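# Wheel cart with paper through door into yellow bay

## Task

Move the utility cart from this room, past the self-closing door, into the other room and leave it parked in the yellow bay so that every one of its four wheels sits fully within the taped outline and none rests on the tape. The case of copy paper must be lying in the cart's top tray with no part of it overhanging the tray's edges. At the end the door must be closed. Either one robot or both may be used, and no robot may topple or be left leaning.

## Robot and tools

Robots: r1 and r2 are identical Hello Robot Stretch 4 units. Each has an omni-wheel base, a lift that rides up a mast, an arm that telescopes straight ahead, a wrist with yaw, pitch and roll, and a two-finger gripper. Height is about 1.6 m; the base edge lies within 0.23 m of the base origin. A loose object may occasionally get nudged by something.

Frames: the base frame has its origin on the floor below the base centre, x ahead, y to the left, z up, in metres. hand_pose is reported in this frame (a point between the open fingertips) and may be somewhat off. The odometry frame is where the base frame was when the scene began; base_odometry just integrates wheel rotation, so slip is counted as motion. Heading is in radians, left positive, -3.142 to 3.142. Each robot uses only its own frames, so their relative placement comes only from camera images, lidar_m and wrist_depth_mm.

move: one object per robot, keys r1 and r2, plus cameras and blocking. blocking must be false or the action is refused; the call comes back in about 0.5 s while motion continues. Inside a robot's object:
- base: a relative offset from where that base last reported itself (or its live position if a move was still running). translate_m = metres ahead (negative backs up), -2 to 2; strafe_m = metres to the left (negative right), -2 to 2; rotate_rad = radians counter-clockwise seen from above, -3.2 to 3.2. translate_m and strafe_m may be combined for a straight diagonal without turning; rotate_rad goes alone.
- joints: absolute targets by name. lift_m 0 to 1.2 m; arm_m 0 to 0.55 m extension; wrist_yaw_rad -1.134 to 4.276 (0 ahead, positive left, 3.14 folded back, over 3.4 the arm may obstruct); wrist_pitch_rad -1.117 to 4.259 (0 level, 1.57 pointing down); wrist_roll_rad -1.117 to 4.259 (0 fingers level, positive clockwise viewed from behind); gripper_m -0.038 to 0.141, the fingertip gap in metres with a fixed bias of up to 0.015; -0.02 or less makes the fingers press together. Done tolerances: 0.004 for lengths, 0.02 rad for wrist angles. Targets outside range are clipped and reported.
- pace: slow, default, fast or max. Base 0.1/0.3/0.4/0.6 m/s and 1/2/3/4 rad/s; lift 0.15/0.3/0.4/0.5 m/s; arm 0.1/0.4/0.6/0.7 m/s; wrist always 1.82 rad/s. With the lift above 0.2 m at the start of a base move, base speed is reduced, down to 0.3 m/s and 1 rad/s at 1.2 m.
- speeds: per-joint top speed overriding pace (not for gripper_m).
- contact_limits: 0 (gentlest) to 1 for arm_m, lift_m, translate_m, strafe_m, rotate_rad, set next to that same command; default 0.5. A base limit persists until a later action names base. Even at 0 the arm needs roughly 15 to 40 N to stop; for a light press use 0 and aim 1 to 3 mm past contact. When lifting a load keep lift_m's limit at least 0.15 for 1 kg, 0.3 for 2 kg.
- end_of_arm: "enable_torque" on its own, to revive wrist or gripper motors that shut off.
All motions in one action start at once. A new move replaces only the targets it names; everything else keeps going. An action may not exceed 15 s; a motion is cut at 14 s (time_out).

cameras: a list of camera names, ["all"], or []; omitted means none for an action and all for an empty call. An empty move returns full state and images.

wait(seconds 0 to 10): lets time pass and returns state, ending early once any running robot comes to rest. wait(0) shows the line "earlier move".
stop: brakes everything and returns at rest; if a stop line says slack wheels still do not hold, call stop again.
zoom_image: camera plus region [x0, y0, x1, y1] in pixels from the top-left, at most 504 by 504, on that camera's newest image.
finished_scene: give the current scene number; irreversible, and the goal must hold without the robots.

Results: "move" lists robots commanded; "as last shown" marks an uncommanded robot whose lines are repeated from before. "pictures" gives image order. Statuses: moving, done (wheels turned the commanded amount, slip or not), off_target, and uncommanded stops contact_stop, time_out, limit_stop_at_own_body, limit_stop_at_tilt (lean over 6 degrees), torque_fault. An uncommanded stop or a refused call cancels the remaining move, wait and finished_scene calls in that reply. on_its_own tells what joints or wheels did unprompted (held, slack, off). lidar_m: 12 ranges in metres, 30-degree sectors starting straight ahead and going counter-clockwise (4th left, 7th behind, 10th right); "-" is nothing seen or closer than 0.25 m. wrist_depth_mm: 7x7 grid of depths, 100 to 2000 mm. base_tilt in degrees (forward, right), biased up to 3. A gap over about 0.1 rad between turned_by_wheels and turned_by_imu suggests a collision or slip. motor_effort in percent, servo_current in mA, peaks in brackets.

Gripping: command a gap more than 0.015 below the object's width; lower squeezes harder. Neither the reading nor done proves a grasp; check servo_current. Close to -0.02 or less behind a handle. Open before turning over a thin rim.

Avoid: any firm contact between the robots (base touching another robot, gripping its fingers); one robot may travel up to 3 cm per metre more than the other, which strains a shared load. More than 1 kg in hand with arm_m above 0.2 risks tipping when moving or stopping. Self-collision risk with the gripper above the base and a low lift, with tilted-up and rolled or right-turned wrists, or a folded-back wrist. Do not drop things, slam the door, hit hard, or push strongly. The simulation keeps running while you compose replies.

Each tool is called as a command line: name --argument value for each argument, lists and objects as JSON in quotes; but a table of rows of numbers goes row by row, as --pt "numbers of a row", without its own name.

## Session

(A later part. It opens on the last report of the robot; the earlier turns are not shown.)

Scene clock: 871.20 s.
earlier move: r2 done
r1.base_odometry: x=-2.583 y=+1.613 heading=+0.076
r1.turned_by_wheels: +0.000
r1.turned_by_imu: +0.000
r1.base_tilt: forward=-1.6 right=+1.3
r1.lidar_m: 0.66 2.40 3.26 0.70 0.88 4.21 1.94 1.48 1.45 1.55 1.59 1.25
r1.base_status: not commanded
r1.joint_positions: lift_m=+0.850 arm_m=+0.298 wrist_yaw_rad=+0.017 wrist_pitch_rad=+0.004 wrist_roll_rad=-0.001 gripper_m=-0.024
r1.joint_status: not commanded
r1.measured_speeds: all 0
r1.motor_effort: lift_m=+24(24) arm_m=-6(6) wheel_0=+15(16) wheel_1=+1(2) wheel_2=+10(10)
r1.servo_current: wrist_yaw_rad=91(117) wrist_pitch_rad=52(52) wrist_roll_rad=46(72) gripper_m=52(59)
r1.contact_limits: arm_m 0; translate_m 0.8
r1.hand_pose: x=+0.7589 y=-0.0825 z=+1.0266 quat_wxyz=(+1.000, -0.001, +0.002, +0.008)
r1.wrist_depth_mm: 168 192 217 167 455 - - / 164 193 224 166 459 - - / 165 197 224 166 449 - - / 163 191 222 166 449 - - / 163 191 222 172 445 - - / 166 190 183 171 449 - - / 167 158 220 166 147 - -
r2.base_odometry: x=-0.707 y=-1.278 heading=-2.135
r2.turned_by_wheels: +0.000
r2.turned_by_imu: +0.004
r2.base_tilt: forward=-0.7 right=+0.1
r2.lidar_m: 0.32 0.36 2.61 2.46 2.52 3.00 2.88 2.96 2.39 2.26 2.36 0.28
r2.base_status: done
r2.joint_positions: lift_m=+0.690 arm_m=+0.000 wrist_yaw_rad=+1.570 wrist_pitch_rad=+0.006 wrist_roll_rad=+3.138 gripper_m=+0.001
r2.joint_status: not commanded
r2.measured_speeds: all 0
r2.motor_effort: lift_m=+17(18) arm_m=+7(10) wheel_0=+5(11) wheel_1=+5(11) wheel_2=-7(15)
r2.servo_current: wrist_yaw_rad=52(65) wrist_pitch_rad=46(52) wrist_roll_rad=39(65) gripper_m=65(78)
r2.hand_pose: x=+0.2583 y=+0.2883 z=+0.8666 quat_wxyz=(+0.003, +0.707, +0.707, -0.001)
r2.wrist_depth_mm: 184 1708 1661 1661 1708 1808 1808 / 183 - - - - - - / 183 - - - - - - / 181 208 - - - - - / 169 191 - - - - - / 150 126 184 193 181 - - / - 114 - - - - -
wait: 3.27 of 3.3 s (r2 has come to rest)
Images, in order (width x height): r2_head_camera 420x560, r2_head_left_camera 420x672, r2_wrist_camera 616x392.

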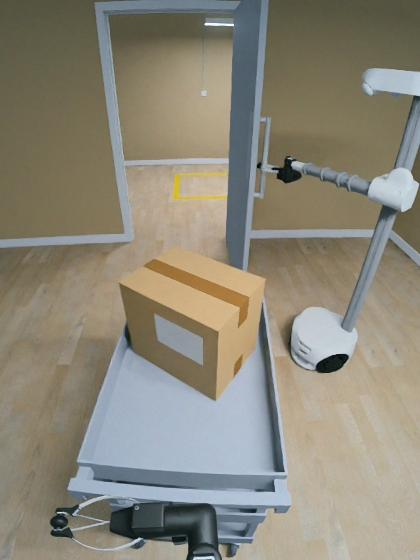

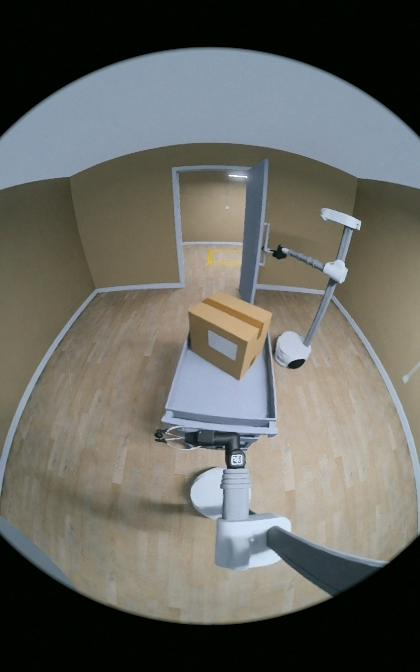

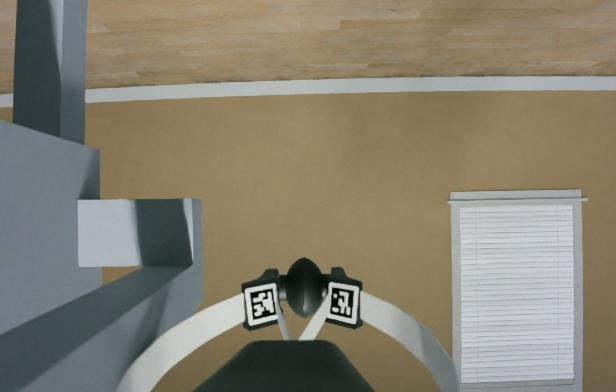

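move --blocking false --r2 '{"base":{"rotate_rad":0.1},"pace":"slow"}'

wait --seconds 1.2

move --blocking false --r2 '{"base":{"translate_m":0.5},"pace":"slow"}'

wait --seconds 6 --cameras '["r2_head_camera"]'

Scene clock: 878.13 s.
move: r2 moving
r1: as last shown
r1.contact_limits: arm_m 0; translate_m 0.8
r2.base_odometry: x=-0.707 y=-1.278 heading=-2.045
r2.turned_by_wheels: +0.090
r2.turned_by_imu: +0.088
r2.base_tilt: forward=-0.7 right=+0.1
r2.lidar_m: 0.33 0.38 2.52 2.47 2.57 2.93 2.87 3.04 2.34 2.28 2.43 0.28
r2.base_status: rotate_rad moving
r2.joint_positions: lift_m=+0.690 arm_m=+0.000 wrist_yaw_rad=+1.570 wrist_pitch_rad=+0.006 wrist_roll_rad=+3.138 gripper_m=+0.001
r2.joint_status: not commanded
r2.measured_speeds: translate_m=+0.000 strafe_m=+0.000 rotate_rad=+0.146 lift_m=+0.000 arm_m=+0.000 wrist_yaw_rad=+0.000 wrist_pitch_rad=+0.000 wrist_roll_rad=+0.000
r2.motor_effort: lift_m=+17(17) arm_m=+7(7) wheel_0=-4(7) wheel_1=-5(8) wheel_2=-6(10)
r2.servo_current: wrist_yaw_rad=33(59) wrist_pitch_rad=46(52) wrist_roll_rad=52(59) gripper_m=72(72)
r2.hand_pose: x=+0.2583 y=+0.2883 z=+0.8666 quat_wxyz=(+0.003, +0.707, +0.707, -0.001)
r2.wrist_depth_mm: 1618 1708 1618 1708 1708 1808 1808 / - - - - - - - / - - - - - - - / 182 - - - - - - / 163 167 - - - - - / 143 143 186 193 182 - - / - 125 - - - - -
pictures: none

Scene clock: 878.57 s.
earlier move: r2 done
r1.base_odometry: x=-2.583 y=+1.613 heading=+0.076
r1.turned_by_wheels: +0.000
r1.turned_by_imu: +0.000
r1.base_tilt: forward=-1.6 right=+1.2
r1.lidar_m: 0.66 2.39 3.27 0.70 0.90 4.22 1.98 1.50 1.45 1.54 1.59 1.26
r1.base_status: not commanded
r1.joint_positions: lift_m=+0.850 arm_m=+0.298 wrist_yaw_rad=+0.017 wrist_pitch_rad=+0.004 wrist_roll_rad=-0.001 gripper_m=-0.024
r1.joint_status: not commanded
r1.measured_speeds: all 0
r1.on_its_own: wrist_yaw_rad is at rest, and its servo_current (111 mA) is outside its rest range (0 to 104 mA)
r1.motor_effort: lift_m=+24(24) arm_m=-5(6) wheel_0=+15(15) wheel_1=+1(1) wheel_2=+10(10)
r1.servo_current: wrist_yaw_rad=111(117) wrist_pitch_rad=39(46) wrist_roll_rad=65(65) gripper_m=59(59)
r1.contact_limits: arm_m 0; translate_m 0.8
r1.hand_pose: x=+0.7589 y=-0.0825 z=+1.0266 quat_wxyz=(+1.000, -0.001, +0.002, +0.008)
r1.wrist_depth_mm: 167 192 216 167 455 - - / 164 192 224 167 455 - - / 165 197 223 166 452 - - / 163 192 223 166 449 - - / 163 191 222 172 449 - - / 166 190 183 171 445 - - / 167 157 220 165 148 - -
r2.base_odometry: x=-0.707 y=-1.278 heading=-2.037
r2.turned_by_wheels: +0.009
r2.turned_by_imu: +0.008
r2.base_tilt: forward=-0.7 right=+0.1
r2.lidar_m: 0.31 0.37 2.52 2.47 2.60 2.94 2.87 3.01 2.33 2.28 2.44 0.28
r2.base_status: done
r2.joint_positions: lift_m=+0.690 arm_m=+0.000 wrist_yaw_rad=+1.570 wrist_pitch_rad=+0.006 wrist_roll_rad=+3.138 gripper_m=+0.001
r2.joint_status: not commanded
r2.measured_speeds: all 0
r2.motor_effort: lift_m=+17(17) arm_m=+7(7) wheel_0=-4(7) wheel_1=-4(8) wheel_2=-5(10)
r2.servo_current: wrist_yaw_rad=39(59) wrist_pitch_rad=46(52) wrist_roll_rad=39(59) gripper_m=65(72)
r2.hand_pose: x=+0.2583 y=+0.2883 z=+0.8666 quat_wxyz=(+0.003, +0.707, +0.707, -0.001)
r2.wrist_depth_mm: 1661 1756 1661 1708 1708 1808 1756 / - - - - - - - / - - - - - - - / - - - - - - - / 158 163 - - - - - / 118 154 187 193 182 - - / - 125 - - - - -
wait: 0.43 of 1.2 s (r2 has come to rest)
pictures: none

Scene clock: 879.07 s.
move: r2 moving
r1.base_odometry: x=-2.583 y=+1.613 heading=+0.076
r1.turned_by_wheels: +0.000
r1.turned_by_imu: +0.000
r1.base_tilt: forward=-1.6 right=+1.3
r1.lidar_m: 0.67 2.37 3.26 0.70 0.89 4.22 1.96 1.48 1.45 1.54 1.61 1.28
r1.base_status: not commanded
r1.joint_positions: lift_m=+0.850 arm_m=+0.298 wrist_yaw_rad=+0.017 wrist_pitch_rad=+0.004 wrist_roll_rad=-0.001 gripper_m=-0.024
r1.joint_status: not commanded
r1.measured_speeds: all 0
r1.motor_effort: lift_m=+24(24) arm_m=-5(6) wheel_0=+15(15) wheel_1=+1(1) wheel_2=+10(10)
r1.servo_current: wrist_yaw_rad=91(111) wrist_pitch_rad=46(52) wrist_roll_rad=65(65) gripper_m=52(59)
r1.contact_limits: arm_m 0; translate_m 0.8
r1.hand_pose: x=+0.7589 y=-0.0825 z=+1.0266 quat_wxyz=(+1.000, -0.001, +0.002, +0.008)
r1.wrist_depth_mm: 167 191 217 167 455 - - / 164 191 224 166 452 - - / 165 198 224 166 455 - - / 163 191 222 166 449 - - / 163 190 224 172 445 - - / 166 190 183 171 445 - - / 167 157 220 166 148 - -
r2.base_odometry: x=-0.713 y=-1.289 heading=-2.036
r2.turned_by_wheels: +0.000
r2.turned_by_imu: +0.000
r2.base_tilt: forward=-0.7 right=+0.0
r2.lidar_m: 0.31 0.35 2.53 2.46 2.59 2.95 2.91 3.03 2.31 2.27 2.42 0.26
r2.base_status: translate_m moving
r2.joint_positions: lift_m=+0.690 arm_m=+0.000 wrist_yaw_rad=+1.570 wrist_pitch_rad=+0.006 wrist_roll_rad=+3.138 gripper_m=+0.001
r2.joint_status: not commanded
r2.measured_speeds: translate_m=+0.049 strafe_m=+0.001 rotate_rad=+0.001 lift_m=+0.000 arm_m=+0.000 wrist_yaw_rad=+0.000 wrist_pitch_rad=+0.000 wrist_roll_rad=+0.000
r2.motor_effort: lift_m=+17(17) arm_m=+7(8) wheel_0=+7(9) wheel_1=+7(7) wheel_2=-10(12)
r2.servo_current: wrist_yaw_rad=26(59) wrist_pitch_rad=46(52) wrist_roll_rad=39(59) gripper_m=72(72)
r2.hand_pose: x=+0.2583 y=+0.2883 z=+0.8666 quat_wxyz=(+0.003, +0.707, +0.707, -0.001)
r2.wrist_depth_mm: 1661 1708 1661 1708 1708 1808 1756 / - - - - - - - / - - - - - - - / 175 - - - - - - / 156 160 - - - - - / 143 143 187 193 182 - - / - 125 - - - - -
pictures: none

Scene clock: 884.83 s.
earlier move: r2 done
r1.base_odometry: x=-2.583 y=+1.613 heading=+0.076
r1.turned_by_wheels: +0.000
r1.turned_by_imu: +0.000
r1.base_tilt: forward=-1.6 right=+1.3
r1.lidar_m: 0.67 2.40 0.52 0.58 1.03 4.19 1.97 1.46 1.46 1.57 1.58 1.25
r1.base_status: not commanded
r1.joint_positions: lift_m=+0.850 arm_m=+0.298 wrist_yaw_rad=+0.017 wrist_pitch_rad=+0.004 wrist_roll_rad=-0.001 gripper_m=-0.024
r1.joint_status: not commanded
r1.measured_speeds: all 0
r1.motor_effort: lift_m=+24(24) arm_m=-6(6) wheel_0=+15(16) wheel_1=+1(2) wheel_2=+10(10)
r1.servo_current: wrist_yaw_rad=78(117) wrist_pitch_rad=52(52) wrist_roll_rad=65(72) gripper_m=59(65)
r1.contact_limits: arm_m 0; translate_m 0.8
r1.hand_pose: x=+0.7589 y=-0.0825 z=+1.0266 quat_wxyz=(+1.000, -0.001, +0.002, +0.008)
r1.wrist_depth_mm: 168 192 216 167 455 - - / 164 193 224 166 459 - - / 165 197 223 166 449 - - / 163 192 223 166 452 - - / 163 191 222 172 442 - - / 166 190 183 171 442 - - / 167 157 220 166 147 - -
r2.base_odometry: x=-0.932 y=-1.725 heading=-2.036
r2.turned_by_wheels: +0.000
r2.turned_by_imu: +0.001
r2.base_tilt: forward=-0.7 right=+0.1
r2.lidar_m: 0.32 0.35 2.47 2.44 2.60 3.43 3.36 3.09 2.37 2.30 0.41 0.29
r2.base_status: done
r2.joint_positions: lift_m=+0.690 arm_m=+0.000 wrist_yaw_rad=+1.570 wrist_pitch_rad=+0.006 wrist_roll_rad=+3.138 gripper_m=+0.001
r2.joint_status: not commanded
r2.measured_speeds: all 0
r2.motor_effort: lift_m=+17(18) arm_m=+7(8) wheel_0=+4(9) wheel_1=+4(9) wheel_2=-6(13)
r2.servo_current: wrist_yaw_rad=46(59) wrist_pitch_rad=46(52) wrist_roll_rad=46(65) gripper_m=65(72)
r2.hand_pose: x=+0.2583 y=+0.2883 z=+0.8666 quat_wxyz=(+0.003, +0.707, +0.707, -0.001)
r2.wrist_depth_mm: 1661 1708 1618 1661 1708 1863 1756 / - - - - - - - / - - - - - - - / - - - - - - - / - - - - - - - / - - 187 193 182 - - / - - - - - - -
wait: 5.77 of 6 s (r2 has come to rest)
Images, in order (width x height): r2_head_camera 420x560.

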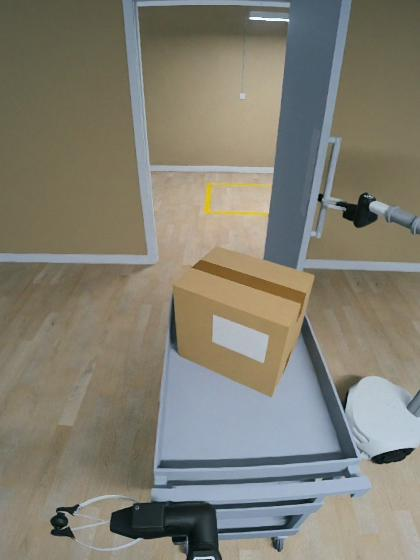

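move --blocking false --r2 '{"base":{"translate_m":-0.2}}'

wait --seconds 1.7

move --blocking false --r2 '{"base":{"rotate_rad":-0.1},"joints":{"wrist_yaw_rad":3.0,"wrist_roll_rad":0}}'

wait --seconds 2

move --blocking false --r2 '{"base":{"strafe_m":0.6}}'

wait --seconds 3 --cameras '["r2_head_camera","r2_head_left_camera","r2_head_right_camera","r1_head_left_camera"]'

Scene clock: 914.87 s.
move: r2 moving
r1: as last shown
r1.contact_limits: arm_m 0; translate_m 0.8
r2.base_odometry: x=-0.918 y=-1.697 heading=-2.037
r2.turned_by_wheels: +0.000
r2.turned_by_imu: +0.000
r2.base_tilt: forward=-0.7 right=+0.0
r2.lidar_m: 0.32 2.68 2.48 2.43 2.61 3.40 3.38 3.07 2.38 2.31 0.45 0.32
r2.base_status: translate_m moving
r2.joint_positions: lift_m=+0.690 arm_m=+0.000 wrist_yaw_rad=+1.570 wrist_pitch_rad=+0.006 wrist_roll_rad=+3.138 gripper_m=+0.001
r2.joint_status: not commanded
r2.measured_speeds: translate_m=-0.121 strafe_m=-0.001 rotate_rad=+0.000 lift_m=+0.000 arm_m=+0.000 wrist_yaw_rad=+0.000 wrist_pitch_rad=+0.000 wrist_roll_rad=+0.000
r2.motor_effort: lift_m=+17(17) arm_m=+7(7) wheel_0=-10(13) wheel_1=-9(9) wheel_2=+12(13)
r2.servo_current: wrist_yaw_rad=39(52) wrist_pitch_rad=52(52) wrist_roll_rad=52(65) gripper_m=72(72)
r2.hand_pose: x=+0.2583 y=+0.2883 z=+0.8666 quat_wxyz=(+0.003, +0.707, +0.707, -0.001)
r2.wrist_depth_mm: 1708 1661 1618 1661 1661 1808 1808 / - - - - - - - / - - - - - - - / - - - - - - - / - - - - - - - / - - 187 193 182 - - / - - - - - - -
pictures: none

Scene clock: 916.43 s.
earlier move: r2 done
r1.base_odometry: x=-2.583 y=+1.613 heading=+0.076
r1.turned_by_wheels: +0.000
r1.turned_by_imu: +0.000
r1.base_tilt: forward=-1.6 right=+1.3
r1.lidar_m: 0.67 2.40 0.53 0.56 1.15 4.21 1.97 1.47 1.45 1.52 1.59 1.29
r1.base_status: not commanded
r1.joint_positions: lift_m=+0.850 arm_m=+0.298 wrist_yaw_rad=+0.017 wrist_pitch_rad=+0.004 wrist_roll_rad=-0.001 gripper_m=-0.024
r1.joint_status: not commanded
r1.measured_speeds: all 0
r1.on_its_own: wrist_yaw_rad is at rest, and its servo_current (111 mA) is outside its rest range (0 to 104 mA)
r1.motor_effort: lift_m=+24(25) arm_m=-5(6) wheel_0=+16(16) wheel_1=+1(2) wheel_2=+10(10)
r1.servo_current: wrist_yaw_rad=111(117) wrist_pitch_rad=39(52) wrist_roll_rad=59(72) gripper_m=52(59)
r1.contact_limits: arm_m 0; translate_m 0.8
r1.hand_pose: x=+0.7589 y=-0.0825 z=+1.0266 quat_wxyz=(+1.000, -0.001, +0.002, +0.008)
r1.wrist_depth_mm: 167 192 215 167 455 - - / 163 193 224 167 459 - - / 165 198 223 166 449 - - / 163 191 222 166 449 - - / 163 191 222 172 445 - - / 166 190 183 171 442 - - / 167 157 220 166 147 - -
r2.base_odometry: x=-0.842 y=-1.546 heading=-2.037
r2.turned_by_wheels: +0.000
r2.turned_by_imu: +0.000
r2.base_tilt: forward=-0.7 right=+0.1
r2.lidar_m: 0.48 2.83 2.50 2.43 2.60 3.24 3.19 3.06 2.35 2.30 1.16 0.50
r2.base_status: done
r2.joint_positions: lift_m=+0.690 arm_m=+0.000 wrist_yaw_rad=+1.570 wrist_pitch_rad=+0.006 wrist_roll_rad=+3.138 gripper_m=+0.001
r2.joint_status: not commanded
r2.measured_speeds: all 0
r2.motor_effort: lift_m=+17(18) arm_m=+7(7) wheel_0=-2(13) wheel_1=-3(10) wheel_2=+2(13)
r2.servo_current: wrist_yaw_rad=46(52) wrist_pitch_rad=46(52) wrist_roll_rad=33(65) gripper_m=72(72)
r2.hand_pose: x=+0.2583 y=+0.2883 z=+0.8666 quat_wxyz=(+0.003, +0.707, +0.707, -0.001)
r2.wrist_depth_mm: 1661 1708 1618 1661 1708 1756 1756 / - - - - - - - / - - - - - - - / - - - - - - - / - - - - - - - / - - 188 193 182 - - / - - - - - - -
wait: 1.57 of 1.7 s (r2 has come to rest)
pictures: none

Scene clock: 916.93 s.
move: r2 moving
r1.base_odometry: x=-2.583 y=+1.613 heading=+0.076
r1.turned_by_wheels: +0.000
r1.turned_by_imu: +0.000
r1.base_tilt: forward=-1.6 right=+1.3
r1.lidar_m: 0.68 2.36 0.54 0.56 1.13 4.20 1.96 1.47 1.46 1.53 1.58 1.27
r1.base_status: not commanded
r1.joint_positions: lift_m=+0.850 arm_m=+0.298 wrist_yaw_rad=+0.017 wrist_pitch_rad=+0.004 wrist_roll_rad=-0.001 gripper_m=-0.024
r1.joint_status: not commanded
r1.measured_speeds: all 0
r1.motor_effort: lift_m=+24(24) arm_m=-6(6) wheel_0=+15(15) wheel_1=+1(1) wheel_2=+10(10)
r1.servo_current: wrist_yaw_rad=98(111) wrist_pitch_rad=39(52) wrist_roll_rad=46(59) gripper_m=59(65)
r1.contact_limits: arm_m 0; translate_m 0.8
r1.hand_pose: x=+0.7589 y=-0.0825 z=+1.0266 quat_wxyz=(+1.000, -0.001, +0.002, +0.008)
r1.wrist_depth_mm: 168 192 217 167 459 - - / 163 193 224 167 452 - - / 165 198 224 166 455 - - / 163 191 222 165 449 - - / 163 191 222 172 449 - - / 166 190 183 172 445 - - / 167 157 220 165 147 - -
r2.base_odometry: x=-0.842 y=-1.546 heading=-2.136
r2.turned_by_wheels: -0.099
r2.turned_by_imu: -0.096
r2.base_tilt: forward=-0.7 right=+0.1
r2.lidar_m: 0.48 0.50 2.57 2.45 2.52 3.30 3.20 3.26 2.38 2.28 1.30 0.53
r2.base_status: rotate_rad moving
r2.joint_positions: lift_m=+0.690 arm_m=+0.000 wrist_yaw_rad=+2.132 wrist_pitch_rad=+0.006 wrist_roll_rad=+2.551 gripper_m=+0.001
r2.joint_status: wrist_yaw_rad moving; wrist_roll_rad moving
r2.measured_speeds: translate_m=+0.000 strafe_m=+0.000 rotate_rad=+0.000 lift_m=+0.000 arm_m=+0.000 wrist_yaw_rad=+1.741 wrist_pitch_rad=+0.000 wrist_roll_rad=-1.820
r2.motor_effort: lift_m=+17(17) arm_m=+7(7) wheel_0=+2(8) wheel_1=+5(8) wheel_2=+3(8)
r2.servo_current: wrist_yaw_rad=85(117) wrist_pitch_rad=39(52) wrist_roll_rad=26(91) gripper_m=65(72)
r2.hand_pose: x=+0.0914 y=+0.2907 z=+0.8666 quat_wxyz=(+0.143, +0.462, +0.838, +0.254)
r2.wrist_depth_mm: - - - - 1537 1255 1060 / - - - - - 1537 1281 / - - - - - - 1576 / - - - - - - - / - - - - - - - / - - 189 193 181 - - / - - - - - - -
pictures: none

Scene clock: 918.80 s.
earlier move: r2 done
r1.base_odometry: x=-2.583 y=+1.613 heading=+0.076
r1.turned_by_wheels: +0.000
r1.turned_by_imu: +0.000
r1.base_tilt: forward=-1.6 right=+1.2
r1.lidar_m: 0.67 2.39 0.53 0.56 1.14 4.22 1.97 1.47 1.45 1.54 1.61 1.28
r1.base_status: not commanded
r1.joint_positions: lift_m=+0.850 arm_m=+0.298 wrist_yaw_rad=+0.017 wrist_pitch_rad=+0.004 wrist_roll_rad=-0.001 gripper_m=-0.024
r1.joint_status: not commanded
r1.measured_speeds: all 0
r1.motor_effort: lift_m=+24(24) arm_m=-6(6) wheel_0=+15(15) wheel_1=+1(1) wheel_2=+10(10)
r1.servo_current: wrist_yaw_rad=98(124) wrist_pitch_rad=39(52) wrist_roll_rad=33(59) gripper_m=52(65)
r1.contact_limits: arm_m 0; translate_m 0.8
r1.hand_pose: x=+0.7589 y=-0.0825 z=+1.0266 quat_wxyz=(+1.000, -0.001, +0.002, +0.008)
r1.wrist_depth_mm: 167 191 216 167 459 - - / 163 191 223 167 459 - - / 165 198 224 166 452 - - / 163 191 223 165 449 - - / 163 191 221 172 445 - - / 166 191 183 171 445 - - / 167 158 220 166 148 - -
r2.base_odometry: x=-0.842 y=-1.546 heading=-2.136
r2.turned_by_wheels: +0.000
r2.turned_by_imu: +0.000
r2.base_tilt: forward=-0.7 right=+0.1
r2.lidar_m: 0.48 0.48 2.56 2.45 2.54 3.33 3.20 3.27 2.38 2.29 1.31 0.54
r2.base_status: done
r2.joint_positions: lift_m=+0.690 arm_m=+0.000 wrist_yaw_rad=+2.997 wrist_pitch_rad=+0.006 wrist_roll_rad=+0.002 gripper_m=+0.001
r2.joint_status: all done
r2.measured_speeds: all 0
r2.motor_effort: lift_m=+17(17) arm_m=+7(7) wheel_0=+3(8) wheel_1=+4(8) wheel_2=+4(8)
r2.servo_current: wrist_yaw_rad=46(130) wrist_pitch_rad=46(52) wrist_roll_rad=39(104) gripper_m=59(72)
r2.hand_pose: x=-0.1021 y=+0.1280 z=+0.8666 quat_wxyz=(+0.072, -0.003, +0.001, +0.997)
r2.wrist_depth_mm: 143 - - - - - - / 114 156 - - - - - / 121 154 - - - - - / 144 200 - - - - - / - - - - - - - / - - 189 193 182 - - / 1983 1756 1661 - - 1756 1808
wait: 1.87 of 2 s (r2 has come to rest)
pictures: none

Scene clock: 919.30 s.
move: r2 moving
r1: as last shown
r1.contact_limits: arm_m 0; translate_m 0.8
r2.base_odometry: x=-0.811 y=-1.565 heading=-2.136
r2.turned_by_wheels: +0.000
r2.turned_by_imu: +0.000
r2.base_tilt: forward=-0.7 right=+0.1
r2.lidar_m: 0.46 2.74 2.53 2.41 2.53 3.32 3.21 3.29 2.45 2.32 1.28 0.51
r2.base_status: strafe_m moving
r2.joint_positions: lift_m=+0.690 arm_m=+0.000 wrist_yaw_rad=+2.997 wrist_pitch_rad=+0.006 wrist_roll_rad=+0.002 gripper_m=+0.001
r2.joint_status: not commanded
r2.measured_speeds: translate_m=+0.000 strafe_m=+0.140 rotate_rad=+0.000 lift_m=+0.000 arm_m=+0.000 wrist_yaw_rad=+0.000 wrist_pitch_rad=+0.000 wrist_roll_rad=+0.000
r2.motor_effort: lift_m=+17(18) arm_m=+7(7) wheel_0=-8(12) wheel_1=+10(12) wheel_2=+0(3)
r2.servo_current: wrist_yaw_rad=39(59) wrist_pitch_rad=46(52) wrist_roll_rad=46(52) gripper_m=65(65)
r2.hand_pose: x=-0.1021 y=+0.1280 z=+0.8666 quat_wxyz=(+0.072, -0.003, +0.001, +0.997)
r2.wrist_depth_mm: 142 - - - - - - / 114 156 - - - - - / 121 149 - - - - - / 144 198 - - - - - / - - - - - - - / - - 190 193 182 - - / 1921 1756 1661 - - 1808 1808
pictures: none

Scene clock: 922.13 s.
earlier move: r2 done
r1.base_odometry: x=-2.583 y=+1.613 heading=+0.076
r1.turned_by_wheels: +0.000
r1.turned_by_imu: +0.000
r1.base_tilt: forward=-1.6 right=+1.3
r1.lidar_m: 0.67 2.40 0.52 0.57 4.31 4.21 1.95 1.47 1.44 1.54 1.60 1.25
r1.base_status: not commanded
r1.joint_positions: lift_m=+0.850 arm_m=+0.298 wrist_yaw_rad=+0.017 wrist_pitch_rad=+0.004 wrist_roll_rad=-0.001 gripper_m=-0.024
r1.joint_status: not commanded
r1.measured_speeds: all 0
r1.motor_effort: lift_m=+24(24) arm_m=-5(6) wheel_0=+15(15) wheel_1=+1(1) wheel_2=+10(10)
r1.servo_current: wrist_yaw_rad=104(117) wrist_pitch_rad=39(59) wrist_roll_rad=59(72) gripper_m=52(65)
r1.contact_limits: arm_m 0; translate_m 0.8
r1.hand_pose: x=+0.7589 y=-0.0825 z=+1.0266 quat_wxyz=(+1.000, -0.001, +0.002, +0.008)
r1.wrist_depth_mm: 167 192 216 167 459 - - / 163 193 224 166 455 - - / 165 198 223 166 452 - - / 163 191 223 165 449 - - / 163 191 222 172 442 - - / 166 190 184 171 445 - - / 167 157 220 166 147 - -
r2.base_odometry: x=-0.335 y=-1.867 heading=-2.136
r2.turned_by_wheels: +0.000
r2.turned_by_imu: +0.001
r2.base_tilt: forward=-0.7 right=+0.1
r2.lidar_m: 2.62 2.71 1.94 1.86 1.92 2.57 3.21 3.30 3.04 2.89 0.68 0.66
r2.base_status: done
r2.joint_positions: lift_m=+0.690 arm_m=+0.000 wrist_yaw_rad=+2.997 wrist_pitch_rad=+0.006 wrist_roll_rad=+0.002 gripper_m=+0.001
r2.joint_status: not commanded
r2.measured_speeds: all 0
r2.motor_effort: lift_m=+17(18) arm_m=+7(7) wheel_0=-3(13) wheel_1=+1(12) wheel_2=+0(3)
r2.servo_current: wrist_yaw_rad=52(59) wrist_pitch_rad=46(52) wrist_roll_rad=52(59) gripper_m=59(78)
r2.hand_pose: x=-0.1021 y=+0.1280 z=+0.8666 quat_wxyz=(+0.072, -0.003, +0.001, +0.997)
r2.wrist_depth_mm: 142 - - - - - - / 115 158 - - - - - / 122 156 - - - - - / 144 202 - - - - - / - - - - - - - / - - 189 193 182 - - / 1921 1756 1661 - - 1808 1808
wait: 2.83 of 3 s (r2 has come to rest)
pictures: r1_head_left_camera, r2_head_camera, r2_head_left_camera, r2_head_right_camera
Images, in order (width x height): r1_head_left_camera 420x672, r2_head_camera 420x560, r2_head_left_camera 420x672, r2_head_right_camera 420x672.

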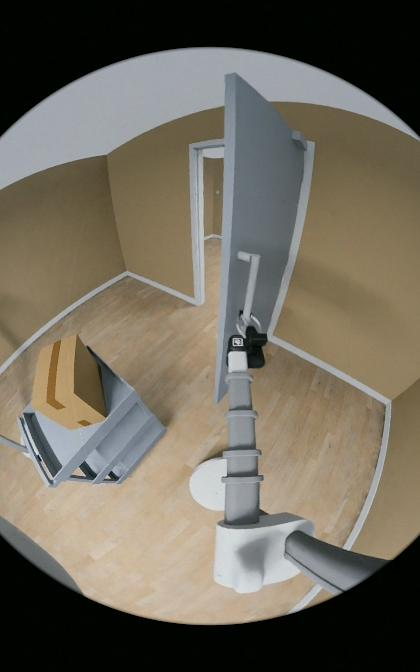

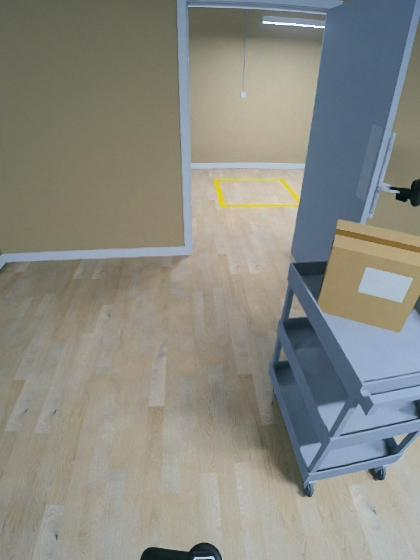

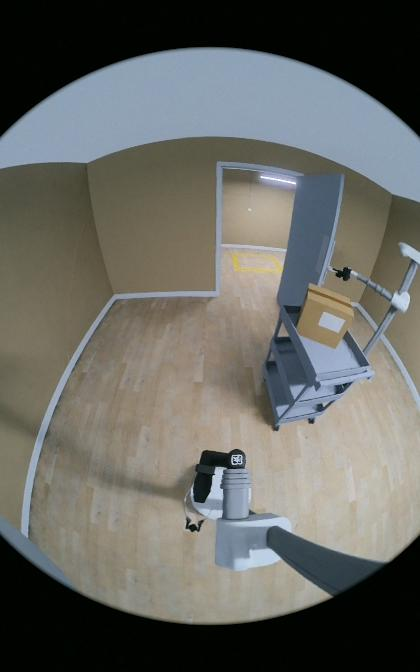

